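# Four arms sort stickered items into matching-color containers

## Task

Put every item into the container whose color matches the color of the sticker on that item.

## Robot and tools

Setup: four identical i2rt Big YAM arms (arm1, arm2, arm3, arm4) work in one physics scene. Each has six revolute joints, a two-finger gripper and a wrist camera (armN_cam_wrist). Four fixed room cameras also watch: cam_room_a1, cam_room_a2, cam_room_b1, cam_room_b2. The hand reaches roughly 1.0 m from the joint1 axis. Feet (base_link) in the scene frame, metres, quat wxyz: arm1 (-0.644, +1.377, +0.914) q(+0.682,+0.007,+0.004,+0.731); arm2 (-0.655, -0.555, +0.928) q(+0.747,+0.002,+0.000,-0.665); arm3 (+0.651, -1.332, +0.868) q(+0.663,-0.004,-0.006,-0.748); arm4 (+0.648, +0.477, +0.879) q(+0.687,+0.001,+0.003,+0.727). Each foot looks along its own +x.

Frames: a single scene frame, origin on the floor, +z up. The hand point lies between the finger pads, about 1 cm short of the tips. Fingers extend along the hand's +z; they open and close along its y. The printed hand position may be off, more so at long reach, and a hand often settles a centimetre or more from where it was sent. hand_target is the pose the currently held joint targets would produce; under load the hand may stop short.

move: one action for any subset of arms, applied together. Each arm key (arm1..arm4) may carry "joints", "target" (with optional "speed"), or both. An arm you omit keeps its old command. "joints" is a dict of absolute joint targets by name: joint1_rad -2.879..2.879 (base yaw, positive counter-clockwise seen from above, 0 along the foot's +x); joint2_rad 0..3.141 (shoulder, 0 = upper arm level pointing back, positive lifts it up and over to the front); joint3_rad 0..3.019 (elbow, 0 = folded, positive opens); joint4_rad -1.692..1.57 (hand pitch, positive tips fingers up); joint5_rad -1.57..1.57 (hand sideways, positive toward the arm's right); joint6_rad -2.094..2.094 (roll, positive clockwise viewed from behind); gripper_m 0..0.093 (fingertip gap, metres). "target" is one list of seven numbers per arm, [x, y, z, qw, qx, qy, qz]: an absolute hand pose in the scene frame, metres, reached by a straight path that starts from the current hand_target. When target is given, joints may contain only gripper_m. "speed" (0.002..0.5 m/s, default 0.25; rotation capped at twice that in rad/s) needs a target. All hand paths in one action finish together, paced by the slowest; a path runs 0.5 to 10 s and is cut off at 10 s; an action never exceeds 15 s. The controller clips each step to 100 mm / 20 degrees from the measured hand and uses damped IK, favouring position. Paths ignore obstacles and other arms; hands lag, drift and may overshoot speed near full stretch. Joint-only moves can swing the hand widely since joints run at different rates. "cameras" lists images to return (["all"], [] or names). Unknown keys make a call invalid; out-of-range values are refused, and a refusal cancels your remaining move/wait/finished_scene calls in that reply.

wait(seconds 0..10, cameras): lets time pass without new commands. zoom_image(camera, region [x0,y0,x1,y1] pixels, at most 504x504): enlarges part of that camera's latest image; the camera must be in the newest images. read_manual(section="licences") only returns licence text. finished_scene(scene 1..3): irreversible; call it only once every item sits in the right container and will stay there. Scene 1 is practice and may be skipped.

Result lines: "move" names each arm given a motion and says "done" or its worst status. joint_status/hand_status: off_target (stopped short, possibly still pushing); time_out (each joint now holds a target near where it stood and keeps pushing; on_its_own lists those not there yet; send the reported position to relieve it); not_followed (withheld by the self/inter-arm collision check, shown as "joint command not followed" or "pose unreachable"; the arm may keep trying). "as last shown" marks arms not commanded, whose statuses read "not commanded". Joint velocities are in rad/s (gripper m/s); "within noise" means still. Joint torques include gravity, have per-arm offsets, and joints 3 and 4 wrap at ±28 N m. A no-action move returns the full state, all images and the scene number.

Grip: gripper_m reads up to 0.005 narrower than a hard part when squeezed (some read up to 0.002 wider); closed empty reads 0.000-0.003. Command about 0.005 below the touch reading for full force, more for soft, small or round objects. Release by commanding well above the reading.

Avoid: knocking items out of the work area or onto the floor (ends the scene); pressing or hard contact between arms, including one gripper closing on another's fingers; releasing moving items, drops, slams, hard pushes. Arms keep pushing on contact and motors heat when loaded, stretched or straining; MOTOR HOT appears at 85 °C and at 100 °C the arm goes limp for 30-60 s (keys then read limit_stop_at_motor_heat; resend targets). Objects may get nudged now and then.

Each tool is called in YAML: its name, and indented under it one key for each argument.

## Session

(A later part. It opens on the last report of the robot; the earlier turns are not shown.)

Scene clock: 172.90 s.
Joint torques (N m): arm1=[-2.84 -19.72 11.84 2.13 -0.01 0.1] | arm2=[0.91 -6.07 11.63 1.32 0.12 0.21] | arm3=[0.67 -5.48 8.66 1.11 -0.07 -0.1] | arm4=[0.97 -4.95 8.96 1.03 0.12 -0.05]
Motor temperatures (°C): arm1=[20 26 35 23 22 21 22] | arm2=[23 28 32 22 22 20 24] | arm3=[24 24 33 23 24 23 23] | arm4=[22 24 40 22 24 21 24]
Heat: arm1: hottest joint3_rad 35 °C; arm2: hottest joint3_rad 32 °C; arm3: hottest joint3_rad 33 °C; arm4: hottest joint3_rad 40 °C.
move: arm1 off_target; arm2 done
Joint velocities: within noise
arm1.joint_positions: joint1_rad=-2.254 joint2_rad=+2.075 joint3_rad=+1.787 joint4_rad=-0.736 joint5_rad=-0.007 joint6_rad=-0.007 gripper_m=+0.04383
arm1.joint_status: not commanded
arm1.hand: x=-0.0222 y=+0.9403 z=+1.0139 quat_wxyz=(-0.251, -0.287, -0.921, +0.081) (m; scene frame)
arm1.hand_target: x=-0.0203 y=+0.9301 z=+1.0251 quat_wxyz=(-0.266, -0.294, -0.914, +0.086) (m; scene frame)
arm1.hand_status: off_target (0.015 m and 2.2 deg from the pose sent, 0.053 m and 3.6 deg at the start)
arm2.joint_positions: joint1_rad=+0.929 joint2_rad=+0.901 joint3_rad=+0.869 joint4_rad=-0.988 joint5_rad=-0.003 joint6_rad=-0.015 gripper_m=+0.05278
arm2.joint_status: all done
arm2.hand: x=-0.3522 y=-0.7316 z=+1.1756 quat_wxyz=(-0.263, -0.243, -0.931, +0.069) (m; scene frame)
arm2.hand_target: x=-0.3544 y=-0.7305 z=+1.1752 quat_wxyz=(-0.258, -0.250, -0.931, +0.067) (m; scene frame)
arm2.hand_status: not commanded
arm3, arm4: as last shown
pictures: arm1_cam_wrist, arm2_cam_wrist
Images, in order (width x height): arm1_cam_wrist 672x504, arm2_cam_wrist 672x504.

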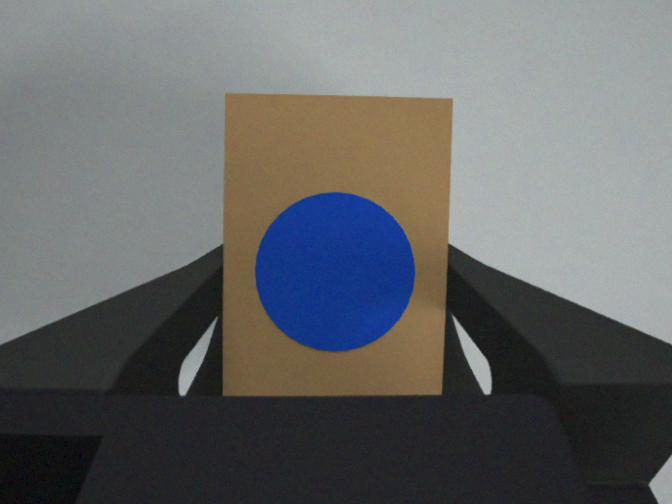

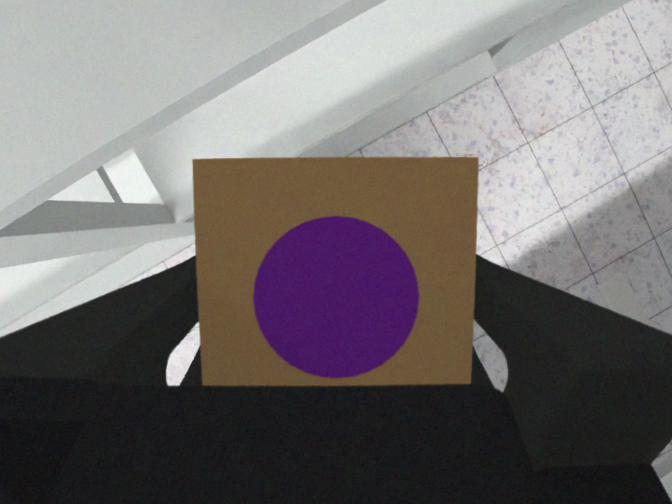

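move:
  arm1: {"target": [-0.02, 0.93, 1.007, -0.2823, -0.2919, -0.9092, 0.0906], "speed": 0.08}
  arm2: {"target": [-0.02, -0.93, 1.11, -0.2529, -0.2547, -0.9308, 0.0692], "speed": 0.3}
  cameras: ["arm1_cam_wrist", "arm2_cam_wrist"]

Scene clock: 178.87 s.
Joint torques (N m): arm1=[-2.78 -19.78 10.67 2.07 0.01 0.1] | arm2=[0.38 -21.54 16.77 1.17 0.14 0.22] | arm3=[0.67 -5.25 8.65 1.1 -0.08 -0.11] | arm4=[0.73 -5.07 9.02 0.92 0.11 -0.04]
Motor temperatures (°C): arm1=[20 26 35 23 21 21 22] | arm2=[23 28 33 22 22 20 24] | arm3=[24 24 32 23 24 23 23] | arm4=[22 23 40 22 24 21 24]
Heat: arm1: hottest joint3_rad 35 °C; arm2: hottest joint3_rad 33 °C; arm3: hottest joint3_rad 32 °C; arm4: hottest joint3_rad 40 °C.
move: arm1 done; arm2 off_target
Joint velocities: within noise
arm1.joint_positions: joint1_rad=-2.254 joint2_rad=+2.075 joint3_rad=+1.740 joint4_rad=-0.640 joint5_rad=-0.007 joint6_rad=-0.006 gripper_m=+0.04383
arm1.joint_status: not commanded
arm1.hand: x=-0.0186 y=+0.9377 z=+1.0032 quat_wxyz=(-0.273, -0.285, -0.915, +0.088) (m; scene frame)
arm1.hand_target: x=-0.0201 y=+0.9302 z=+1.0069 quat_wxyz=(-0.282, -0.292, -0.909, +0.090) (m; scene frame)
arm1.hand_status: done (0.009 m and 1.5 deg from the pose sent, 0.013 m and 4.1 deg at the start)
arm2.joint_positions: joint1_rad=+0.929 joint2_rad=+1.960 joint3_rad=+1.757 joint4_rad=-0.874 joint5_rad=+0.001 joint6_rad=-0.014 gripper_m=+0.05278
arm2.joint_status: not commanded
arm2.hand: x=-0.0335 y=-0.9167 z=+1.0892 quat_wxyz=(-0.236, -0.246, -0.938, +0.064) (m; scene frame)
arm2.hand_target: x=-0.0214 y=-0.9291 z=+1.1101 quat_wxyz=(-0.254, -0.254, -0.931, +0.069) (m; scene frame)
arm2.hand_status: off_target (0.028 m and 2.5 deg from the pose sent, 0.392 m and 1.7 deg at the start)
arm3, arm4: as last shown
pictures: arm1_cam_wrist, arm2_cam_wrist
Images, in order (width x height): arm1_cam_wrist 672x504, arm2_cam_wrist 672x504.

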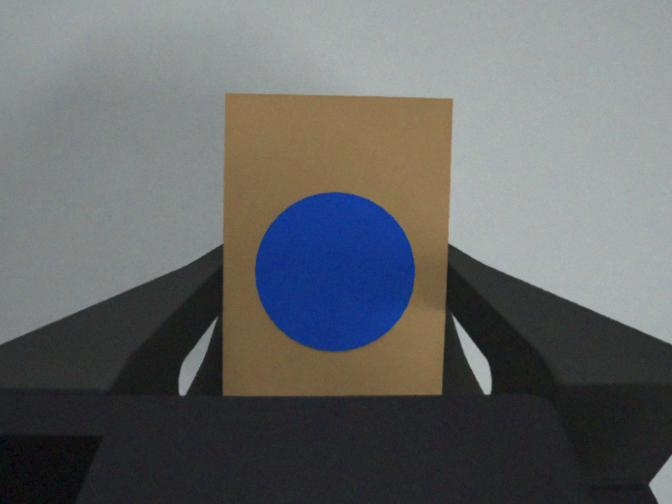

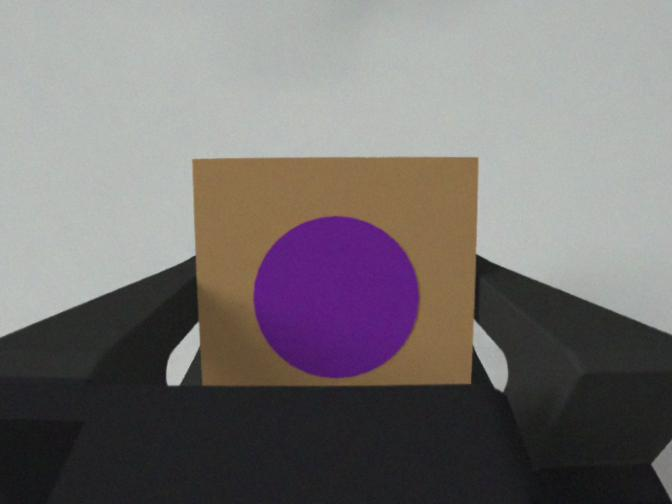

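move:
  arm1: {"joints": {"gripper_m": 0.078}}
  arm2: {"target": [-0.02, -0.93, 1.045, -0.2653, -0.2537, -0.9271, 0.0726], "speed": 0.15}
  cameras: ["arm1_cam_wrist", "arm2_cam_wrist"]

Scene clock: 185.37 s.
Joint torques (N m): arm1=[-2.73 -19.66 10.65 2.03 -0.02 0.12] | arm2=[0.32 -21.54 10.65 2.73 0.14 0.21] | arm3=[0.85 -5.42 8.62 1.1 -0.07 -0.1] | arm4=[1.2 -5.13 9.02 0.99 0.12 -0.08]
Motor temperatures (°C): arm1=[20 26 34 23 21 21 22] | arm2=[23 28 35 22 22 20 24] | arm3=[24 24 31 23 24 23 23] | arm4=[22 23 40 22 24 21 24]
Heat: arm1: hottest joint3_rad 34 °C; arm2: hottest joint3_rad 35 °C; arm3: hottest joint3_rad 31 °C; arm4: hottest joint3_rad 40 °C.
move: arm1 done; arm2 off_target
Joint velocities: within noise
arm1.joint_positions: joint1_rad=-2.255 joint2_rad=+2.075 joint3_rad=+1.740 joint4_rad=-0.639 joint5_rad=-0.006 joint6_rad=-0.006 gripper_m=+0.07796
arm1.joint_status: all done
arm1.hand: x=-0.0186 y=+0.9372 z=+1.0034 quat_wxyz=(-0.274, -0.285, -0.914, +0.088) (m; scene frame)
arm1.hand_target: x=-0.0201 y=+0.9302 z=+1.0069 quat_wxyz=(-0.282, -0.292, -0.909, +0.090) (m; scene frame)
arm1.hand_status: not commanded
arm2.joint_positions: joint1_rad=+0.929 joint2_rad=+1.990 joint3_rad=+1.697 joint4_rad=-0.719 joint5_rad=+0.002 joint6_rad=-0.014 gripper_m=+0.05278
arm2.joint_status: not commanded
arm2.hand: x=-0.0203 y=-0.9243 z=+1.0583 quat_wxyz=(-0.266, -0.244, -0.930, +0.072) (m; scene frame)
arm2.hand_target: x=-0.0202 y=-0.9297 z=+1.0453 quat_wxyz=(-0.265, -0.254, -0.927, +0.073) (m; scene frame)
arm2.hand_status: off_target (0.014 m and 1.2 deg from the pose sent, 0.048 m and 3.9 deg at the start)
arm3, arm4: as last shown
pictures: arm1_cam_wrist, arm2_cam_wrist
Images, in order (width x height): arm1_cam_wrist 672x504, arm2_cam_wrist 672x504.

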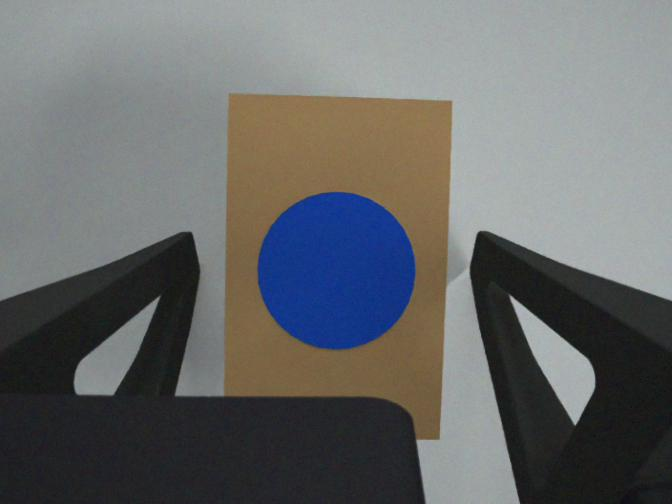

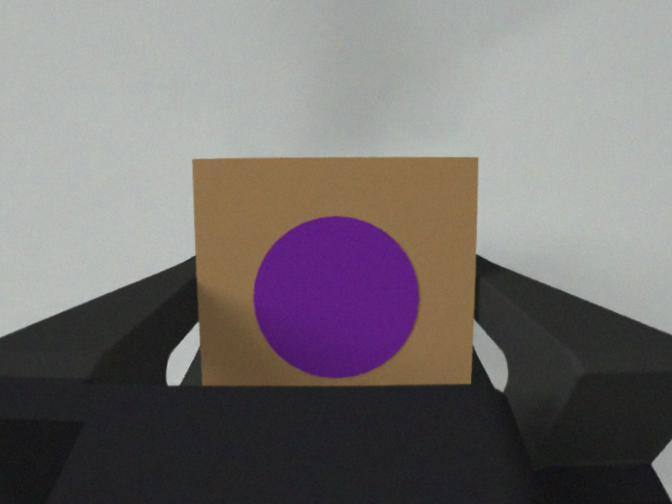

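move:
  arm1: {"target": [-0.06, 0.966, 1.095, -0.2823, -0.2919, -0.9092, 0.0906], "speed": 0.2}
  arm2: {"target": [-0.02, -0.93, 1.010, -0.2579, -0.2543, -0.9294, 0.0706], "speed": 0.08}
  cameras: ["arm2_cam_wrist"]

move:
  arm1: {"target": [-0.33, 1.16, 1.15, -0.2823, -0.2919, -0.9092, 0.0906], "speed": 0.35}
  cameras: ["arm2_cam_wrist"]

Scene clock: 191.67 s.
Joint torques (N m): arm1=[-1.85 -16.73 11.48 0.84 0.1 0.13] | arm2=[0.26 -21.3 10.28 2.7 0.13 0.22] | arm3=[0.73 -5.42 8.64 1.13 -0.07 -0.11] | arm4=[1.26 -4.72 8.99 0.95 0.1 -0.06]
Motor temperatures (°C): arm1=[20 27 34 23 21 21 22] | arm2=[23 28 34 22 22 20 24] | arm3=[24 24 31 23 24 23 23] | arm4=[22 23 40 22 24 21 24]
Heat: arm1: hottest joint3_rad 34 °C; arm2: hottest joint3_rad 34 °C; arm3: hottest joint3_rad 31 °C; arm4: hottest joint3_rad 40 °C.
move: arm1 done; arm2 off_target
Joint velocities: within noise
arm1.joint_positions: joint1_rad=-2.255 joint2_rad=+1.858 joint3_rad=+1.646 joint4_rad=-0.729 joint5_rad=-0.004 joint6_rad=+0.000 gripper_m=+0.07796
arm1.joint_status: not commanded
arm1.hand: x=-0.0586 y=+0.9658 z=+1.0995 quat_wxyz=(-0.289, -0.287, -0.909, +0.093) (m; scene frame)
arm1.hand_target: x=-0.0600 y=+0.9661 z=+1.0950 quat_wxyz=(-0.282, -0.292, -0.909, +0.091) (m; scene frame)
arm1.hand_status: done (0.005 m and 1.0 deg from the pose sent, 0.104 m and 1.4 deg at the start)
arm2.joint_positions: joint1_rad=+0.929 joint2_rad=+2.025 joint3_rad=+1.671 joint4_rad=-0.668 joint5_rad=+0.002 joint6_rad=-0.014 gripper_m=+0.05278
arm2.joint_status: not commanded
arm2.hand: x=-0.0190 y=-0.9249 z=+1.0273 quat_wxyz=(-0.262, -0.244, -0.931, +0.071) (m; scene frame)
arm2.hand_target: x=-0.0204 y=-0.9296 z=+1.0102 quat_wxyz=(-0.258, -0.254, -0.929, +0.071) (m; scene frame)
arm2.hand_status: off_target (0.018 m and 1.3 deg from the pose sent, 0.048 m and 1.6 deg at the start)
arm3, arm4: as last shown
pictures: arm2_cam_wrist
Images, in order (width x height): arm2_cam_wrist 672x504.

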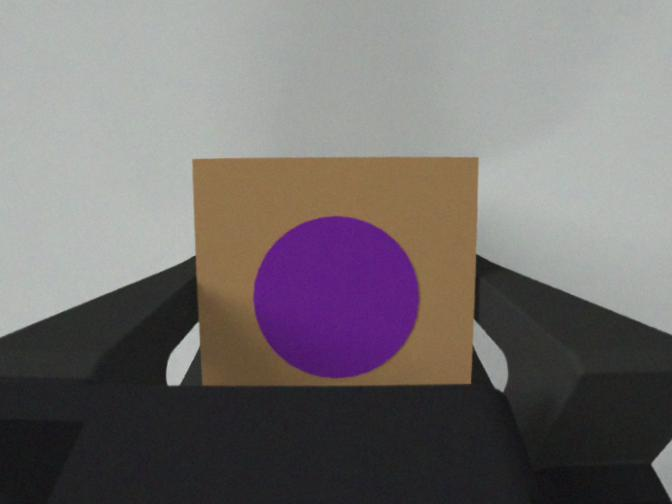

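Scene clock: 193.37 s.
Joint torques (N m): arm1=[-1.08 -2.08 11.99 0.95 0.04 0.16] | arm2=[0.21 -21.36 10.25 2.7 0.14 0.21] | arm3=[0.73 -5.36 8.65 1.11 -0.08 -0.11] | arm4=[0.97 -4.95 8.95 1.16 0.11 -0.08]
Motor temperatures (°C): arm1=[20 27 34 23 21 21 22] | arm2=[23 28 34 22 22 20 24] | arm3=[24 24 31 23 24 23 23] | arm4=[22 23 40 22 24 21 24]
Heat: arm1: hottest joint3_rad 34 °C; arm2: hottest joint3_rad 34 °C; arm3: hottest joint3_rad 31 °C; arm4: hottest joint3_rad 40 °C.
move: arm1 done
Joint velocities: within noise
arm1.joint_positions: joint1_rad=-2.255 joint2_rad=+0.937 joint3_rad=+0.849 joint4_rad=-0.850 joint5_rad=+0.000 joint6_rad=+0.006 gripper_m=+0.07796
arm1.joint_status: not commanded
arm1.hand: x=-0.3314 y=+1.1581 z=+1.1525 quat_wxyz=(-0.289, -0.290, -0.907, +0.094) (m; scene frame)
arm1.hand_target: x=-0.3300 y=+1.1600 z=+1.1499 quat_wxyz=(-0.282, -0.292, -0.909, +0.091) (m; scene frame)
arm1.hand_status: done (0.003 m and 0.9 deg from the pose sent, 0.338 m and 1.0 deg at the start)
arm2, arm3, arm4: as last shown
pictures: arm2_cam_wrist
Images, in order (width x height): arm2_cam_wrist 672x504.

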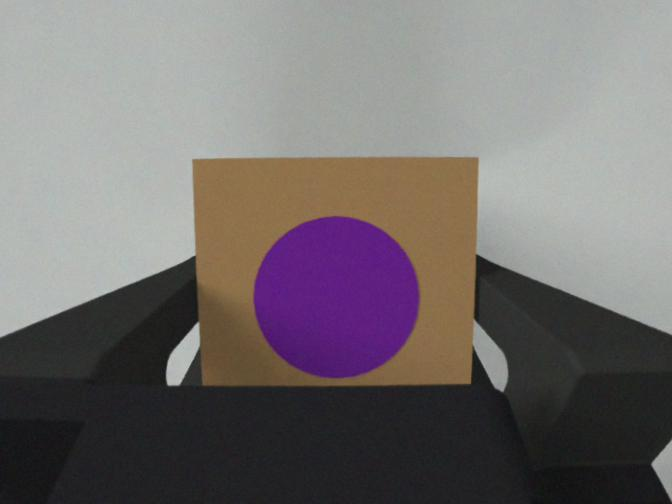

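move:
  arm2: {"target": [-0.02, -0.93, 0.997, -0.2579, -0.2543, -0.9294, 0.0706], "speed": 0.08}
  arm4: {"target": [0.006, 0.933, 1.103, 0.0772, -0.922, 0.288, 0.247], "speed": 0.3}
  cameras: ["arm2_cam_wrist", "arm4_cam_wrist"]

Scene clock: 202.40 s.
Joint torques (N m): arm1=[-1.26 -2.32 12.14 0.96 0.09 0.15] | arm2=[0.26 -20.78 9.87 2.74 0.14 0.21] | arm3=[0.73 -5.36 8.65 1.11 -0.07 -0.11] | arm4=[0.85 -24.06 12.86 0.51 0.13 -0.08]
Motor temperatures (°C): arm1=[20 26 34 23 21 21 22] | arm2=[23 28 34 22 22 20 24] | arm3=[24 24 30 23 24 23 23] | arm4=[22 23 40 22 24 21 24]
Heat: arm1: hottest joint3_rad 34 °C; arm2: hottest joint3_rad 34 °C; arm3: hottest joint3_rad 30 °C; arm4: hottest joint3_rad 40 °C.
move: arm2 off_target; arm4 off_target
Joint velocities: within noise
arm1, arm3: as last shown
arm1.hand_target: x=-0.3300 y=+1.1601 z=+1.1499 quat_wxyz=(-0.282, -0.292, -0.909, +0.091) (m; scene frame)
arm2.joint_positions: joint1_rad=+0.929 joint2_rad=+2.031 joint3_rad=+1.660 joint4_rad=-0.640 joint5_rad=+0.002 joint6_rad=-0.014 gripper_m=+0.05278
arm2.joint_status: not commanded
arm2.hand: x=-0.0175 y=-0.9257 z=+1.0210 quat_wxyz=(-0.267, -0.244, -0.930, +0.073) (m; scene frame)
arm2.hand_target: x=-0.0206 y=-0.9294 z=+0.9973 quat_wxyz=(-0.258, -0.254, -0.929, +0.071) (m; scene frame)
arm2.hand_status: off_target (0.024 m and 1.6 deg from the pose sent, 0.031 m and 1.3 deg at the start)
arm4.joint_positions: joint1_rad=+0.902 joint2_rad=+2.119 joint3_rad=+2.142 joint4_rad=-1.095 joint5_rad=-0.001 joint6_rad=+0.003 gripper_m=+0.09310
arm4.joint_status: not commanded
arm4.hand: x=+0.0136 y=+0.9249 z=+1.0920 quat_wxyz=(-0.071, +0.923, -0.294, -0.238) (m; scene frame)
arm4.hand_target: x=+0.0066 y=+0.9325 z=+1.1030 quat_wxyz=(-0.078, +0.922, -0.288, -0.248) (m; scene frame)
arm4.hand_status: off_target (0.016 m and 1.5 deg from the pose sent, 0.445 m and 1.3 deg at the start)
pictures: arm2_cam_wrist, arm4_cam_wrist
Images, in order (width x height): arm2_cam_wrist 672x504, arm4_cam_wrist 672x504.

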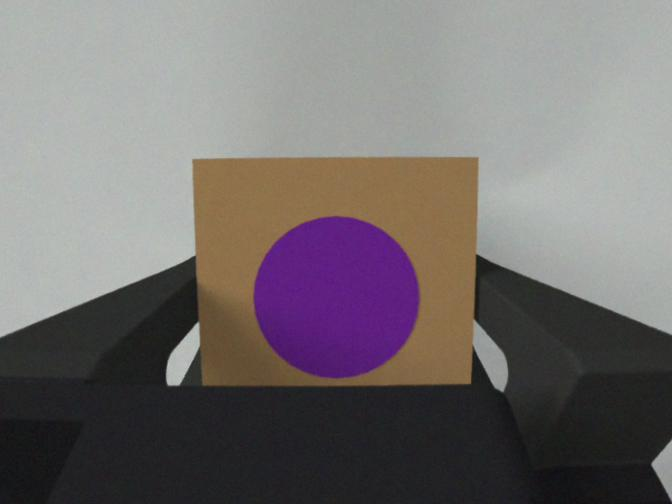

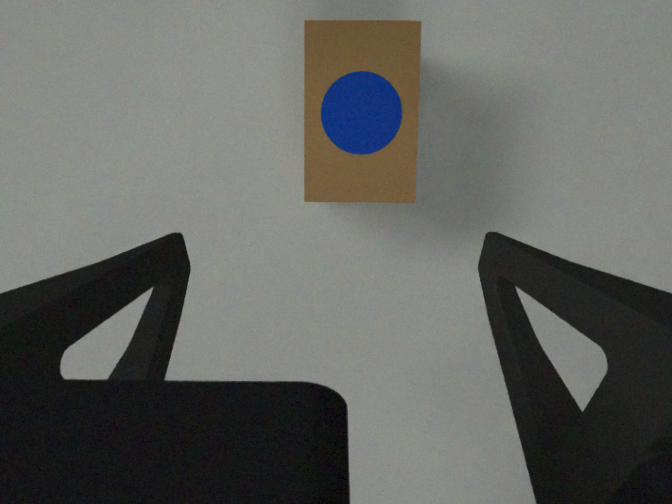

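move:
  arm2: {"joints": {"gripper_m": 0.085}}
  arm4: {"target": [-0.025, 0.966, 1.0, 0.0772, -0.922, 0.288, 0.247], "speed": 0.15}
  cameras: ["arm2_cam_wrist", "arm4_cam_wrist"]

Scene clock: 210.40 s.
Joint torques (N m): arm1=[-0.79 -2.2 12.03 0.95 0.11 0.11] | arm2=[0.38 -20.84 9.87 2.63 0.14 0.2] | arm3=[0.73 -5.36 8.66 1.07 -0.08 -0.11] | arm4=[0.73 -23.12 12.08 1.26 -0.01 -0.07]
Motor temperatures (°C): arm1=[20 26 34 23 21 21 22] | arm2=[23 28 33 22 22 20 24] | arm3=[24 24 30 23 24 23 23] | arm4=[22 23 39 22 24 21 24]
Heat: arm1: hottest joint3_rad 34 °C; arm2: hottest joint3_rad 33 °C; arm3: hottest joint3_rad 30 °C; arm4: hottest joint3_rad 39 °C.
move: arm2 done; arm4 off_target
Joint velocities: within noise
arm1, arm3: as last shown
arm1.joint_positions: joint1_rad=-2.255 joint2_rad=+0.937 joint3_rad=+0.849 joint4_rad=-0.850 joint5_rad=+0.000 joint6_rad=+0.007 gripper_m=+0.07796
arm2.joint_positions: joint1_rad=+0.929 joint2_rad=+2.031 joint3_rad=+1.660 joint4_rad=-0.638 joint5_rad=+0.002 joint6_rad=-0.013 gripper_m=+0.08494
arm2.joint_status: all done
arm2.hand: x=-0.0171 y=-0.9260 z=+1.0213 quat_wxyz=(-0.268, -0.244, -0.929, +0.073) (m; scene frame)
arm2.hand_target: x=-0.0206 y=-0.9294 z=+0.9973 quat_wxyz=(-0.258, -0.254, -0.930, +0.071) (m; scene frame)
arm2.hand_status: not commanded
arm4.joint_positions: joint1_rad=+0.895 joint2_rad=+2.266 joint3_rad=+2.183 joint4_rad=-0.974 joint5_rad=-0.004 joint6_rad=-0.011 gripper_m=+0.09303
arm4.joint_status: not commanded
arm4.hand: x=-0.0178 y=+0.9523 z=+1.0124 quat_wxyz=(-0.075, +0.923, -0.290, -0.244) (m; scene frame)
arm4.hand_target: x=-0.0239 y=+0.9653 z=+1.0002 quat_wxyz=(-0.077, +0.922, -0.288, -0.247) (m; scene frame)
arm4.hand_status: off_target (0.020 m and 0.5 deg from the pose sent, 0.108 m and 1.5 deg at the start)
pictures: arm2_cam_wrist, arm4_cam_wrist
Images, in order (width x height): arm2_cam_wrist 672x504, arm4_cam_wrist 672x504.

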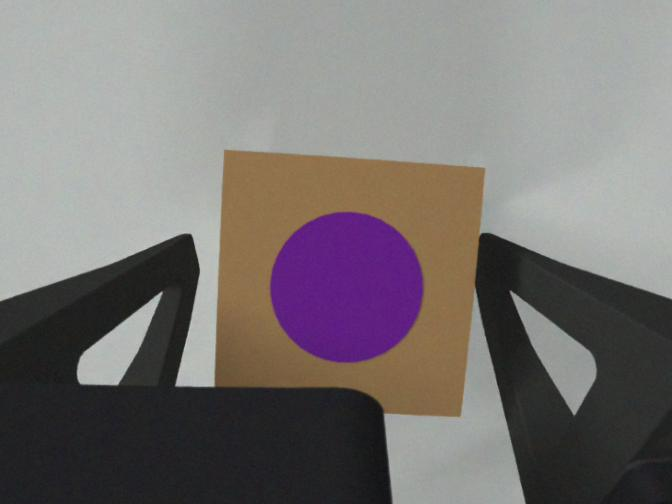

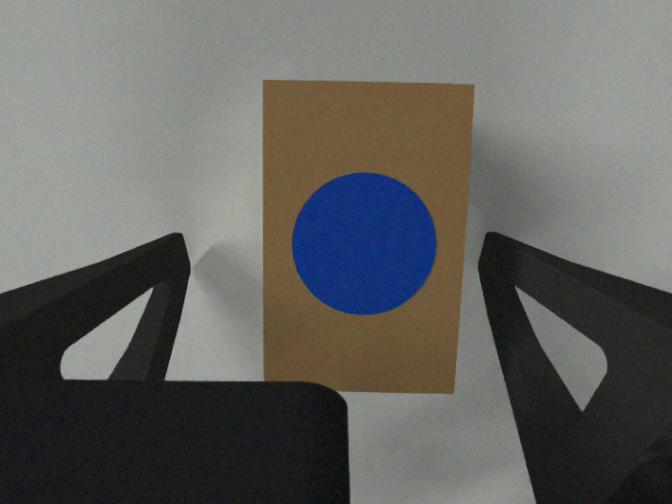

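move:
  arm2: {"target": [-0.06, -0.902, 1.10, -0.2579, -0.2543, -0.9294, 0.0706], "speed": 0.2}
  arm4: {"joints": {"gripper_m": 0.037}}

move:
  arm2: {"target": [-0.36, -0.73, 1.17, -0.2579, -0.2543, -0.9294, 0.0706], "speed": 0.35}
  arm4: {"target": [0.02, 0.93, 1.11, 0.0772, -0.922, 0.288, 0.247], "speed": 0.2}
  cameras: ["arm4_cam_wrist"]

move:
  arm3: {"target": [0.026, -0.9585, 1.12, 0.0744, -0.9251, 0.2776, 0.2479], "speed": 0.3}
  arm4: {"target": [0.37, 0.68, 1.15, 0.0772, -0.922, 0.288, 0.247], "speed": 0.35}
  cameras: ["arm3_cam_wrist"]

move:
  arm4: {"joints": {"joint1_rad": -1.864}}
  cameras: ["arm3_cam_wrist", "arm4_cam_wrist"]

Scene clock: 230.40 s.
Joint torques (N m): arm1=[-0.97 -2.02 11.95 0.85 0.13 0.11] | arm2=[0.85 -19.6 10.39 1.28 0.15 0.23] | arm3=[0.79 -5.6 8.69 1.06 -0.07 -0.11] | arm4=[0.85 -23.53 12.08 1.2 0.04 -0.06]
Motor temperatures (°C): arm1=[20 25 34 23 21 21 22] | arm2=[23 28 32 22 22 20 23] | arm3=[24 24 29 23 24 23 23] | arm4=[22 26 43 22 24 21 24]
Heat: arm1: hottest joint3_rad 34 °C; arm2: hottest joint3_rad 32 °C; arm3: hottest joint3_rad 29 °C; arm4: hottest joint3_rad 43 °C.
move: arm2 off_target; arm4 off_target
Joint velocities: within noise
arm1: as last shown
arm2.joint_positions: joint1_rad=+0.929 joint2_rad=+1.833 joint3_rad=+1.614 joint4_rad=-0.770 joint5_rad=+0.005 joint6_rad=-0.008 gripper_m=+0.08494
arm2.joint_status: not commanded
arm2.hand: x=-0.0558 y=-0.9047 z=+1.1187 quat_wxyz=(-0.277, -0.246, -0.926, +0.076) (m; scene frame)
arm2.hand_target: x=-0.0601 y=-0.9018 z=+1.1004 quat_wxyz=(-0.258, -0.254, -0.929, +0.071) (m; scene frame)
arm2.hand_status: off_target (0.019 m and 2.5 deg from the pose sent, 0.093 m and 1.7 deg at the start)
arm3.joint_positions: joint1_rad=-1.982 joint2_rad=+0.902 joint3_rad=+0.879 joint4_rad=-1.023 joint5_rad=+0.002 joint6_rad=+0.005 gripper_m=+0.09307
arm3.joint_status: not commanded
arm3.hand: x=+0.3533 y=-1.1524 z=+1.1128 quat_wxyz=(+0.062, -0.932, +0.258, +0.248) (m; scene frame)
arm3.hand_target: x=+0.3560 y=-1.1511 z=+1.1095 quat_wxyz=(+0.062, -0.932, +0.259, +0.246) (m; scene frame)
arm3.hand_status: not commanded
arm4.joint_positions: joint1_rad=+0.888 joint2_rad=+2.267 joint3_rad=+2.183 joint4_rad=-0.974 joint5_rad=-0.004 joint6_rad=-0.012 gripper_m=+0.04426
arm4.joint_status: gripper_m off_target (ended at +0.04429, target +0.03700)
arm4.hand: x=-0.0146 y=+0.9568 z=+1.0117 quat_wxyz=(-0.075, +0.922, -0.292, -0.243) (m; scene frame)
arm4.hand_target: x=-0.0240 y=+0.9652 z=+0.9999 quat_wxyz=(-0.077, +0.922, -0.288, -0.247) (m; scene frame)
arm4.hand_status: not commanded
pictures: none

Scene clock: 232.20 s.
Joint torques (N m): arm1=[-1.55 -2.14 11.97 0.91 0.11 0.11] | arm2=[0.62 -4.25 10.4 1.26 0.07 0.19] | arm3=[0.73 -5.54 8.66 1.13 -0.09 -0.11] | arm4=[1.32 -26.23 9.31 0.58 0.07 -0.04]
Motor temperatures (°C): arm1=[20 25 34 23 21 21 22] | arm2=[23 28 32 22 22 20 23] | arm3=[24 24 29 23 24 23 23] | arm4=[22 27 42 22 24 21 25]
Heat: arm1: hottest joint3_rad 34 °C; arm2: hottest joint3_rad 32 °C; arm3: hottest joint3_rad 29 °C; arm4: hottest joint3_rad 42 °C.
move: arm2 off_target; arm4 done
Joint velocities: within noise
arm1, arm3: as last shown
arm2.joint_positions: joint1_rad=+0.929 joint2_rad=+0.871 joint3_rad=+0.862 joint4_rad=-0.979 joint5_rad=+0.005 joint6_rad=-0.008 gripper_m=+0.08494
arm2.joint_status: not commanded
arm2.hand: x=-0.3558 y=-0.7313 z=+1.1834 quat_wxyz=(-0.277, -0.246, -0.926, +0.076) (m; scene frame)
arm2.hand_target: x=-0.3601 y=-0.7299 z=+1.1702 quat_wxyz=(-0.258, -0.254, -0.929, +0.071) (m; scene frame)
arm2.hand_status: off_target (0.014 m and 2.5 deg from the pose sent, 0.355 m and 2.5 deg at the start)
arm4.joint_positions: joint1_rad=+0.888 joint2_rad=+2.106 joint3_rad=+2.142 joint4_rad=-1.088 joint5_rad=-0.004 joint6_rad=-0.012 gripper_m=+0.04426
arm4.joint_status: not commanded
arm4.hand: x=+0.0192 y=+0.9330 z=+1.1017 quat_wxyz=(-0.076, +0.921, -0.292, -0.245) (m; scene frame)
arm4.hand_target: x=+0.0199 y=+0.9299 z=+1.1100 quat_wxyz=(-0.077, +0.922, -0.288, -0.247) (m; scene frame)
arm4.hand_status: done (0.009 m and 0.5 deg from the pose sent, 0.108 m and 0.7 deg at the start)
pictures: arm4_cam_wrist
Images, in order (width x height): arm4_cam_wrist 672x504.

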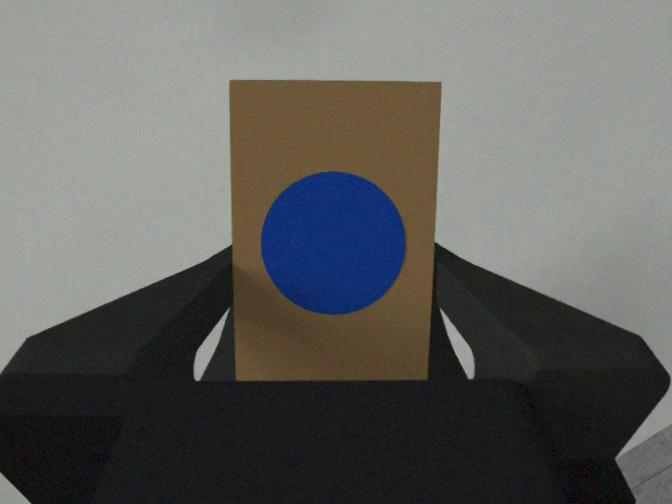

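Scene clock: 234.27 s.
Joint torques (N m): arm1=[-1.32 -1.61 12.1 1.11 0.13 0.13] | arm2=[0.56 -4.19 10.4 1.31 0.07 0.18] | arm3=[1.96 -22.53 14.12 0.61 0.14 0.02] | arm4=[0.67 -3.66 9.28 0.64 0 -0.02]
Motor temperatures (°C): arm1=[20 25 34 23 21 21 22] | arm2=[23 28 32 22 22 20 23] | arm3=[24 24 30 23 24 23 23] | arm4=[22 26 42 22 24 21 25]
Heat: arm1: hottest joint3_rad 34 °C; arm2: hottest joint3_rad 32 °C; arm3: hottest joint3_rad 30 °C; arm4: hottest joint3_rad 42 °C.
move: arm3 off_target; arm4 done
Joint velocities: within noise
arm1, arm2: as last shown
arm3.joint_positions: joint1_rad=-1.982 joint2_rad=+1.924 joint3_rad=+1.894 joint4_rad=-1.054 joint5_rad=+0.036 joint6_rad=+0.037 gripper_m=+0.09307
arm3.joint_status: not commanded
arm3.hand: x=+0.0392 y=-0.9612 z=+1.0952 quat_wxyz=(+0.070, -0.931, +0.278, +0.227) (m; scene frame)
arm3.hand_target: x=+0.0272 y=-0.9592 z=+1.1200 quat_wxyz=(+0.074, -0.925, +0.278, +0.248) (m; scene frame)
arm3.hand_status: off_target (0.028 m and 2.6 deg from the pose sent, 0.381 m and 2.8 deg at the start)
arm4.joint_positions: joint1_rad=+0.888 joint2_rad=+0.890 joint3_rad=+0.933 joint4_rad=-1.076 joint5_rad=-0.004 joint6_rad=-0.012 gripper_m=+0.04426
arm4.joint_status: not commanded
arm4.hand: x=+0.3702 y=+0.6796 z=+1.1527 quat_wxyz=(-0.079, +0.919, -0.291, -0.255) (m; scene frame)
arm4.hand_target: x=+0.3700 y=+0.6799 z=+1.1499 quat_wxyz=(-0.077, +0.922, -0.288, -0.247) (m; scene frame)
arm4.hand_status: done (0.003 m and 1.1 deg from the pose sent, 0.435 m and 0.6 deg at the start)
pictures: arm3_cam_wrist
Images, in order (width x height): arm3_cam_wrist 672x504.

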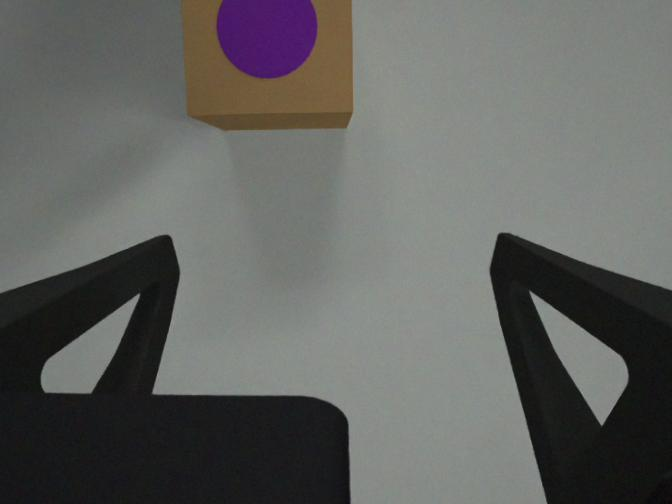

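Scene clock: 236.53 s.
Joint torques (N m): arm1=[-1.61 -1.96 11.88 1.03 0.09 0.13] | arm2=[0.62 -4.25 10.41 1.28 0.06 0.19] | arm3=[1.85 -22.65 14.12 0.58 0.14 0.02] | arm4=[0.91 -4.89 9.31 0.47 0.07 -0.06]
Motor temperatures (°C): arm1=[20 25 34 23 21 21 22] | arm2=[23 27 32 22 22 20 23] | arm3=[24 24 30 23 24 23 23] | arm4=[22 26 42 22 24 21 25]
Heat: arm1: hottest joint3_rad 34 °C; arm2: hottest joint3_rad 32 °C; arm3: hottest joint3_rad 30 °C; arm4: hottest joint3_rad 42 °C.
move: arm4 done
Joint velocities: within noise
arm1, arm2, arm3: as last shown
arm3.joint_positions: joint1_rad=-1.982 joint2_rad=+1.924 joint3_rad=+1.894 joint4_rad=-1.054 joint5_rad=+0.036 joint6_rad=+0.038 gripper_m=+0.09307
arm4.joint_positions: joint1_rad=-1.864 joint2_rad=+0.900 joint3_rad=+0.933 joint4_rad=-1.076 joint5_rad=-0.005 joint6_rad=-0.012 gripper_m=+0.04421
arm4.joint_status: all done
arm4.hand: x=+0.9850 y=+0.3976 z=+1.1475 quat_wxyz=(-0.257, -0.107, -0.960, +0.032) (m; scene frame)
arm4.hand_target: x=+0.9840 y=+0.3980 z=+1.1480 quat_wxyz=(-0.254, -0.103, -0.961, +0.032) (m; scene frame)
arm4.hand_status: not commanded
pictures: arm3_cam_wrist, arm4_cam_wrist
Images, in order (width x height): arm3_cam_wrist 672x504, arm4_cam_wrist 672x504.

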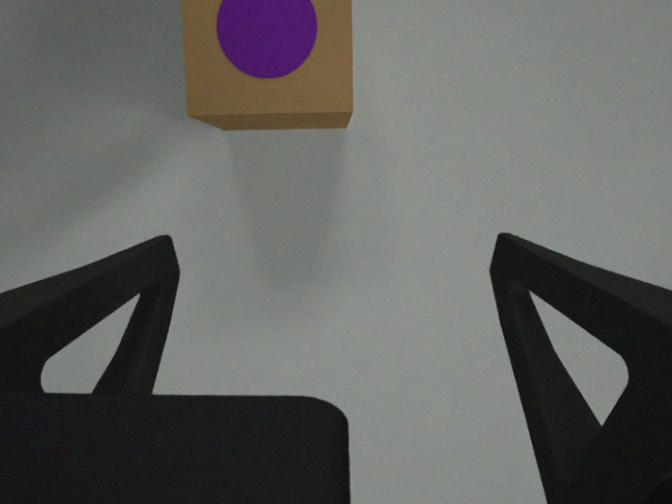

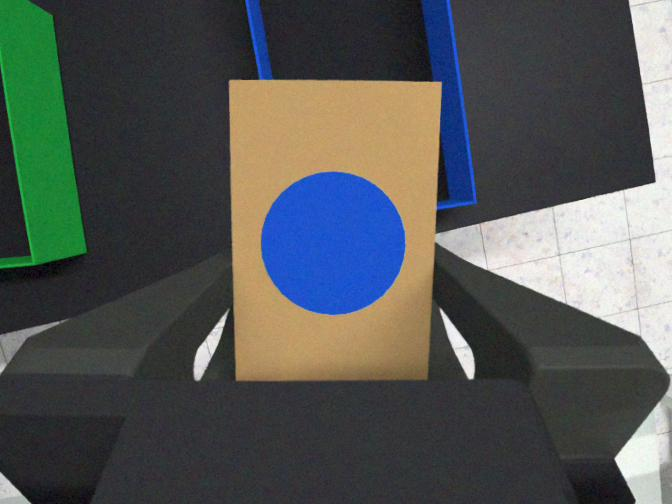

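move:
  arm3: {"target": [-0.001, -0.967, 1.115, 0.0748, -0.9251, 0.2697, 0.2565], "speed": 0.15}
  arm4: {"target": [1.135, 0.345, 0.86, 0.2655, 0.1091, 0.9574, -0.0302], "speed": 0.3}

move:
  arm3: {"target": [-0.043, -0.938, 1.018, 0.0748, -0.9251, 0.2697, 0.2565], "speed": 0.15}
  arm4: {"target": [1.135, 0.345, 0.738, 0.2655, 0.1091, 0.9574, -0.0302], "speed": 0.15}
  cameras: ["arm3_cam_wrist", "arm4_cam_wrist"]

Scene clock: 254.53 s.
Joint torques (N m): arm1=[-1.08 -1.67 12.08 0.83 0.1 0.1] | arm2=[0.67 -4.19 10.43 1.28 0.07 0.19] | arm3=[2.49 -22.12 14.23 1.05 0.15 0.03] | arm4=[0.26 -14.51 7.94 1.44 -0.04 -0.1]
Motor temperatures (°C): arm1=[20 25 35 23 21 21 22] | arm2=[23 27 32 22 22 20 23] | arm3=[24 25 31 23 24 23 23] | arm4=[22 25 40 22 24 21 26]
Heat: arm1: hottest joint3_rad 35 °C; arm2: hottest joint3_rad 32 °C; arm3: hottest joint3_rad 31 °C; arm4: hottest joint3_rad 40 °C.
move: arm3 off_target; arm4 off_target
Joint velocities: within noise
arm1, arm2: as last shown
arm3.joint_positions: joint1_rad=-1.959 joint2_rad=+1.959 joint3_rad=+1.948 joint4_rad=-1.054 joint5_rad=+0.044 joint6_rad=+0.049 gripper_m=+0.09307
arm3.joint_status: not commanded
arm3.hand: x=+0.0178 y=-0.9663 z=+1.0980 quat_wxyz=(+0.072, -0.930, +0.273, +0.236) (m; scene frame)
arm3.hand_target: x=+0.0002 y=-0.9678 z=+1.1150 quat_wxyz=(+0.075, -0.925, +0.270, +0.257) (m; scene frame)
arm3.hand_status: off_target (0.025 m and 2.4 deg from the pose sent, 0.045 m and 3.6 deg at the start)
arm4.joint_positions: joint1_rad=-1.894 joint2_rad=+1.719 joint3_rad=+0.766 joint4_rad=-0.132 joint5_rad=-0.024 joint6_rad=-0.024 gripper_m=+0.04421
arm4.joint_status: not commanded
arm4.hand: x=+1.1126 y=+0.3541 z=+0.8435 quat_wxyz=(-0.238, -0.114, -0.964, +0.025) (m; scene frame)
arm4.hand_target: x=+1.1340 y=+0.3453 z=+0.8607 quat_wxyz=(-0.265, -0.109, -0.957, +0.030) (m; scene frame)
arm4.hand_status: off_target (0.029 m and 3.4 deg from the pose sent, 0.329 m and 1.0 deg at the start)
pictures: none

Scene clock: 255.97 s.
Joint torques (N m): arm1=[-0.97 -2.2 11.97 0.85 0.11 0.1] | arm2=[0.67 -4.13 10.43 1.25 0.07 0.19] | arm3=[1.85 -22.53 12.94 1.35 0.1 -0.1] | arm4=[0.09 -14.68 4.79 1.42 -0.05 -0.06]
Motor temperatures (°C): arm1=[20 25 35 23 21 21 21] | arm2=[23 27 32 22 22 20 23] | arm3=[24 25 31 23 24 23 23] | arm4=[22 25 39 22 24 21 26]
Heat: arm1: hottest joint3_rad 35 °C; arm2: hottest joint3_rad 32 °C; arm3: hottest joint3_rad 31 °C; arm4: hottest joint3_rad 39 °C.
move: arm3 off_target; arm4 off_target
Joint velocities: within noise
arm1.joint_positions: joint1_rad=-2.255 joint2_rad=+0.937 joint3_rad=+0.849 joint4_rad=-0.850 joint5_rad=+0.000 joint6_rad=+0.007 gripper_m=+0.07796
arm1.joint_status: not commanded
arm1.hand: x=-0.3314 y=+1.1581 z=+1.1525 quat_wxyz=(-0.289, -0.290, -0.907, +0.094) (m; scene frame)
arm1.hand_target: x=-0.3300 y=+1.1601 z=+1.1499 quat_wxyz=(-0.282, -0.292, -0.909, +0.091) (m; scene frame)
arm1.hand_status: not commanded
arm2: as last shown
arm3.joint_positions: joint1_rad=-1.959 joint2_rad=+2.122 joint3_rad=+2.003 joint4_rad=-0.920 joint5_rad=+0.041 joint6_rad=+0.052 gripper_m=+0.09301
arm3.joint_status: not commanded
arm3.hand: x=-0.0283 y=-0.9419 z=+1.0221 quat_wxyz=(+0.073, -0.926, +0.274, +0.249) (m; scene frame)
arm3.hand_target: x=-0.0423 y=-0.9386 z=+1.0179 quat_wxyz=(+0.075, -0.925, +0.270, +0.257) (m; scene frame)
arm3.hand_status: off_target (0.016 m and 1.0 deg from the pose sent, 0.104 m and 2.4 deg at the start)
arm4.joint_positions: joint1_rad=-1.894 joint2_rad=+2.038 joint3_rad=+0.779 joint4_rad=+0.207 joint5_rad=-0.024 joint6_rad=-0.026 gripper_m=+0.04421
arm4.joint_status: not commanded
arm4.hand: x=+1.1229 y=+0.3508 z=+0.7382 quat_wxyz=(-0.253, -0.112, -0.960, +0.028) (m; scene frame)
arm4.hand_target: x=+1.1346 y=+0.3451 z=+0.7383 quat_wxyz=(-0.265, -0.109, -0.957, +0.030) (m; scene frame)
arm4.hand_status: off_target (0.013 m and 1.5 deg from the pose sent, 0.108 m and 3.4 deg at the start)
pictures: arm3_cam_wrist, arm4_cam_wrist
Images, in order (width x height): arm3_cam_wrist 672x504, arm4_cam_wrist 672x504.

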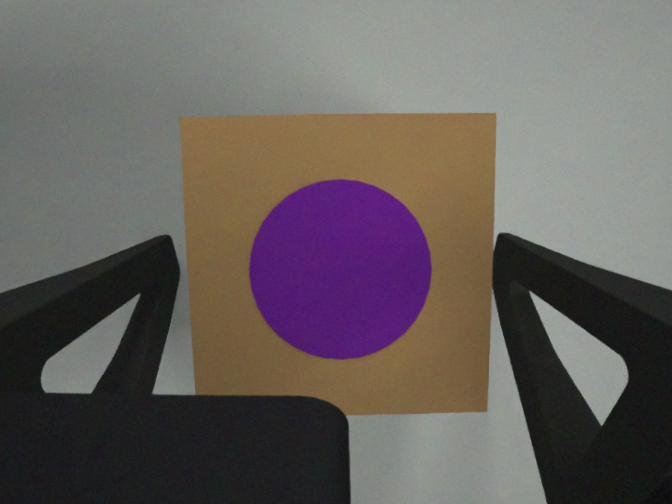

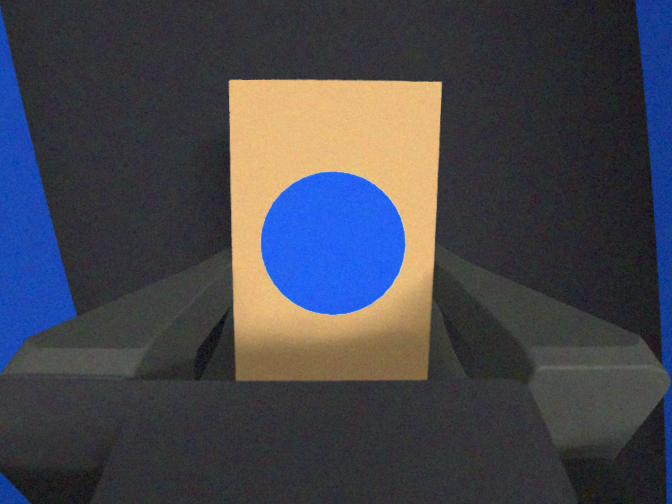

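move:
  arm3: {"joints": {"gripper_m": 0.045}}
  arm4: {"target": [1.135, 0.345, 0.726, 0.2655, 0.1091, 0.9574, -0.0302], "speed": 0.08}

move:
  arm3: {"target": [0.005, -0.967, 1.12, 0.0748, -0.9251, 0.2697, 0.2565], "speed": 0.2}
  arm4: {"joints": {"gripper_m": 0.075}}
  cameras: ["arm3_cam_wrist", "arm4_cam_wrist"]

move:
  arm3: {"target": [0.36, -1.15, 1.16, 0.0748, -0.9251, 0.2697, 0.2565], "speed": 0.35}
  arm4: {"target": [1.07, 0.36, 0.91, 0.2655, 0.1091, 0.9574, -0.0302], "speed": 0.2}
  cameras: ["arm4_cam_wrist"]

move:
  arm3: {"joints": {"joint1_rad": 1.78}}
  cameras: ["arm3_cam_wrist", "cam_room_a1"]

Scene clock: 279.47 s.
Joint torques (N m): arm1=[-1.49 -2.02 12.01 0.98 0.11 0.11] | arm2=[0.62 -4.19 10.41 1.28 0.07 0.19] | arm3=[1.73 -22.53 12.9 1.32 0.21 -0.09] | arm4=[0.26 -12.98 4.56 1.43 -0.04 -0.06]
Motor temperatures (°C): arm1=[20 24 35 23 21 21 21] | arm2=[23 26 32 22 22 20 23] | arm3=[24 27 35 23 24 23 23] | arm4=[22 25 35 22 24 21 26]
Heat: arm1: hottest joint3_rad 35 °C; arm2: hottest joint3_rad 32 °C; arm3: hottest joint3_rad 35 °C; arm4: hottest joint3_rad 35 °C.
move: arm3 off_target; arm4 off_target
Joint velocities: within noise
arm1, arm2: as last shown
arm3.joint_positions: joint1_rad=-1.957 joint2_rad=+2.122 joint3_rad=+2.003 joint4_rad=-0.920 joint5_rad=+0.038 joint6_rad=+0.052 gripper_m=+0.05290
arm3.joint_status: gripper_m off_target (ended at +0.05293, target +0.04500)
arm3.hand: x=-0.0294 y=-0.9436 z=+1.0219 quat_wxyz=(+0.071, -0.926, +0.272, +0.250) (m; scene frame)
arm3.hand_target: x=-0.0422 y=-0.9385 z=+1.0179 quat_wxyz=(+0.075, -0.925, +0.270, +0.257) (m; scene frame)
arm3.hand_status: not commanded
arm4.joint_positions: joint1_rad=-1.894 joint2_rad=+2.054 joint3_rad=+0.789 joint4_rad=+0.242 joint5_rad=-0.024 joint6_rad=-0.026 gripper_m=+0.04421
arm4.joint_status: not commanded
arm4.hand: x=+1.1316 y=+0.3484 z=+0.7375 quat_wxyz=(-0.267, -0.112, -0.957, +0.030) (m; scene frame)
arm4.hand_target: x=+1.1345 y=+0.3452 z=+0.7263 quat_wxyz=(-0.265, -0.109, -0.957, +0.030) (m; scene frame)
arm4.hand_status: off_target (0.012 m and 0.4 deg from the pose sent, 0.018 m and 1.5 deg at the start)
pictures: none

Scene clock: 280.80 s.
Joint torques (N m): arm1=[-1.08 -1.9 12.04 0.98 0.09 0.13] | arm2=[0.62 -4.31 10.43 1.29 0.07 0.19] | arm3=[2.08 -23.12 9.7 0.83 0.14 -0.05] | arm4=[0.32 -13.68 4.44 1.28 0.03 -0.06]
Motor temperatures (°C): arm1=[20 24 35 23 21 21 21] | arm2=[23 26 32 22 22 20 23] | arm3=[24 27 34 23 24 23 23] | arm4=[22 25 35 22 24 21 26]
Heat: arm1: hottest joint3_rad 35 °C; arm2: hottest joint3_rad 32 °C; arm3: hottest joint3_rad 34 °C; arm4: hottest joint3_rad 35 °C.
move: arm3 done; arm4 done
Joint velocities: within noise
arm1, arm2: as last shown
arm3.joint_positions: joint1_rad=-1.957 joint2_rad=+1.959 joint3_rad=+2.000 joint4_rad=-1.055 joint5_rad=+0.042 joint6_rad=+0.052 gripper_m=+0.05290
arm3.joint_status: not commanded
arm3.hand: x=+0.0080 y=-0.9621 z=+1.1238 quat_wxyz=(+0.076, -0.923, +0.272, +0.260) (m; scene frame)
arm3.hand_target: x=+0.0050 y=-0.9670 z=+1.1198 quat_wxyz=(+0.075, -0.925, +0.270, +0.256) (m; scene frame)
arm3.hand_status: done (0.007 m and 0.6 deg from the pose sent, 0.106 m and 1.0 deg at the start)
arm4.joint_positions: joint1_rad=-1.894 joint2_rad=+2.057 joint3_rad=+0.792 joint4_rad=+0.245 joint5_rad=-0.026 joint6_rad=-0.026 gripper_m=+0.07491
arm4.joint_status: all done
arm4.hand: x=+1.1328 y=+0.3485 z=+0.7370 quat_wxyz=(-0.269, -0.111, -0.956, +0.029) (m; scene frame)
arm4.hand_target: x=+1.1346 y=+0.3450 z=+0.7263 quat_wxyz=(-0.265, -0.109, -0.957, +0.030) (m; scene frame)
arm4.hand_status: not commanded
pictures: arm3_cam_wrist, arm4_cam_wrist
Images, in order (width x height): arm3_cam_wrist 672x504, arm4_cam_wrist 672x504.

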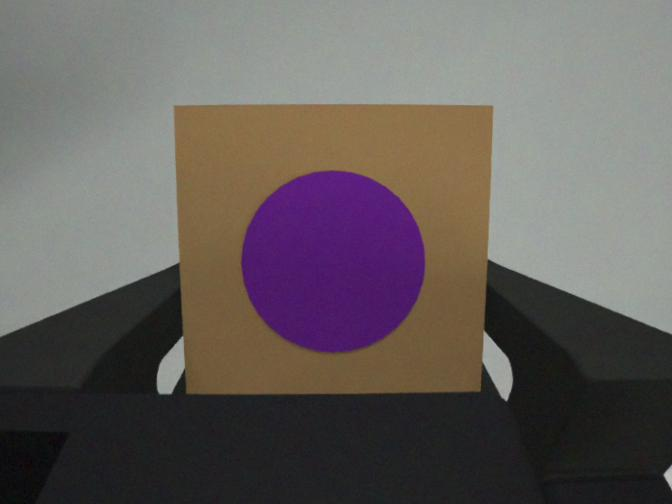

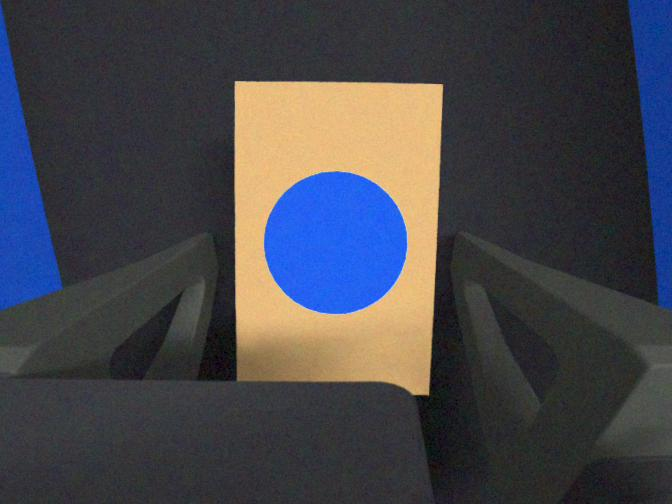

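Scene clock: 282.80 s.
Joint torques (N m): arm1=[-1.32 -1.96 11.97 0.92 0.14 0.11] | arm2=[0.56 -4.13 10.43 1.29 0.07 0.19] | arm3=[0.32 -4.66 9.22 0.88 -0.05 -0.12] | arm4=[0.5 -10.29 6.43 0.42 -0.08 -0.1]
Motor temperatures (°C): arm1=[20 24 35 23 21 21 21] | arm2=[23 26 32 22 22 20 23] | arm3=[24 27 34 23 24 23 23] | arm4=[22 25 35 22 24 21 26]
Heat: arm1: hottest joint3_rad 35 °C; arm2: hottest joint3_rad 32 °C; arm3: hottest joint3_rad 34 °C; arm4: hottest joint3_rad 35 °C.
move: arm3 done; arm4 done
Joint velocities: within noise
arm1, arm2: as last shown
arm3.joint_positions: joint1_rad=-1.969 joint2_rad=+0.875 joint3_rad=+0.985 joint4_rad=-1.122 joint5_rad=+0.030 joint6_rad=+0.031 gripper_m=+0.05290
arm3.joint_status: not commanded
arm3.hand: x=+0.3571 y=-1.1535 z=+1.1631 quat_wxyz=(+0.074, -0.924, +0.267, +0.262) (m; scene frame)
arm3.hand_target: x=+0.3600 y=-1.1501 z=+1.1600 quat_wxyz=(+0.075, -0.925, +0.270, +0.256) (m; scene frame)
arm3.hand_status: done (0.006 m and 0.7 deg from the pose sent, 0.401 m and 0.6 deg at the start)
arm4.joint_positions: joint1_rad=-1.903 joint2_rad=+1.446 joint3_rad=+0.655 joint4_rad=-0.224 joint5_rad=-0.030 joint6_rad=-0.032 gripper_m=+0.07492
arm4.joint_status: not commanded
arm4.hand: x=+1.0731 y=+0.3620 z=+0.9118 quat_wxyz=(-0.271, -0.112, -0.955, +0.030) (m; scene frame)
arm4.hand_target: x=+1.0699 y=+0.3600 z=+0.9099 quat_wxyz=(-0.265, -0.109, -0.957, +0.030) (m; scene frame)
arm4.hand_status: done (0.004 m and 0.8 deg from the pose sent, 0.184 m and 0.5 deg at the start)
pictures: arm4_cam_wrist
Images, in order (width x height): arm4_cam_wrist 672x504.

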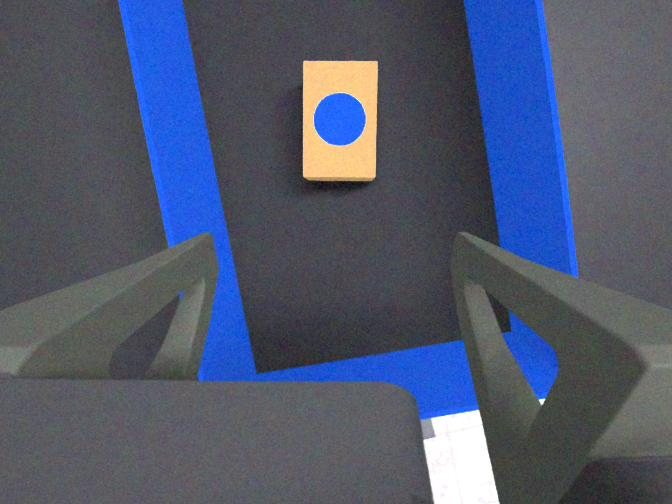

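Scene clock: 285.40 s.
Joint torques (N m): arm1=[-1.03 -1.85 11.96 1.07 0.12 0.14] | arm2=[0.44 -4.19 10.43 1.24 0.07 0.19] | arm3=[1.79 -5.66 9.26 0.85 0.16 -0.09] | arm4=[-0.15 -11.05 6.48 0.51 -0.06 -0.1]
Motor temperatures (°C): arm1=[20 24 35 23 21 21 21] | arm2=[23 26 32 22 22 20 23] | arm3=[24 26 34 23 24 23 23] | arm4=[22 24 35 22 24 21 26]
Heat: arm1: hottest joint3_rad 35 °C; arm2: hottest joint3_rad 32 °C; arm3: hottest joint3_rad 34 °C; arm4: hottest joint3_rad 35 °C.
move: arm3 done
Joint velocities: within noise
arm1, arm4: as last shown
arm2.joint_positions: joint1_rad=+0.929 joint2_rad=+0.871 joint3_rad=+0.862 joint4_rad=-0.979 joint5_rad=+0.005 joint6_rad=-0.008 gripper_m=+0.08494
arm2.joint_status: not commanded
arm2.hand: x=-0.3558 y=-0.7313 z=+1.1834 quat_wxyz=(-0.277, -0.246, -0.926, +0.076) (m; scene frame)
arm2.hand_target: x=-0.3601 y=-0.7299 z=+1.1702 quat_wxyz=(-0.258, -0.254, -0.929, +0.071) (m; scene frame)
arm2.hand_status: not commanded
arm3.joint_positions: joint1_rad=+1.771 joint2_rad=+0.888 joint3_rad=+0.985 joint4_rad=-1.122 joint5_rad=+0.025 joint6_rad=+0.029 gripper_m=+0.05295
arm3.joint_status: all done
arm3.hand: x=+0.9933 y=-1.3050 z=+1.1617 quat_wxyz=(-0.270, +0.023, -0.962, +0.004) (m; scene frame)
arm3.hand_target: x=+0.9902 y=-1.3026 z=+1.1629 quat_wxyz=(-0.272, +0.029, -0.962, +0.005) (m; scene frame)
arm3.hand_status: not commanded
arm4.hand_target: x=+1.0699 y=+0.3600 z=+0.9100 quat_wxyz=(-0.266, -0.109, -0.957, +0.030) (m; scene frame)
pictures: arm3_cam_wrist, cam_room_a1
Images, in order (width x height): arm3_cam_wrist 672x504, cam_room_a1 672x504.

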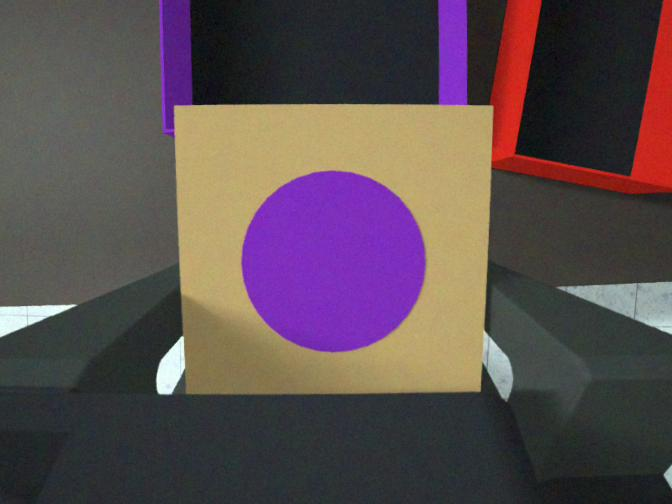

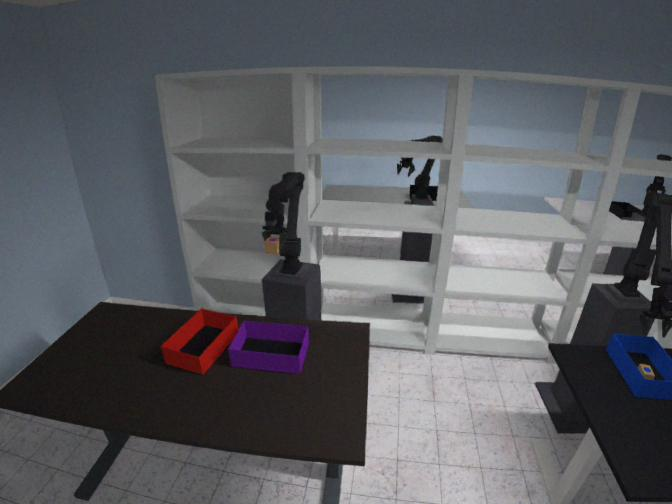

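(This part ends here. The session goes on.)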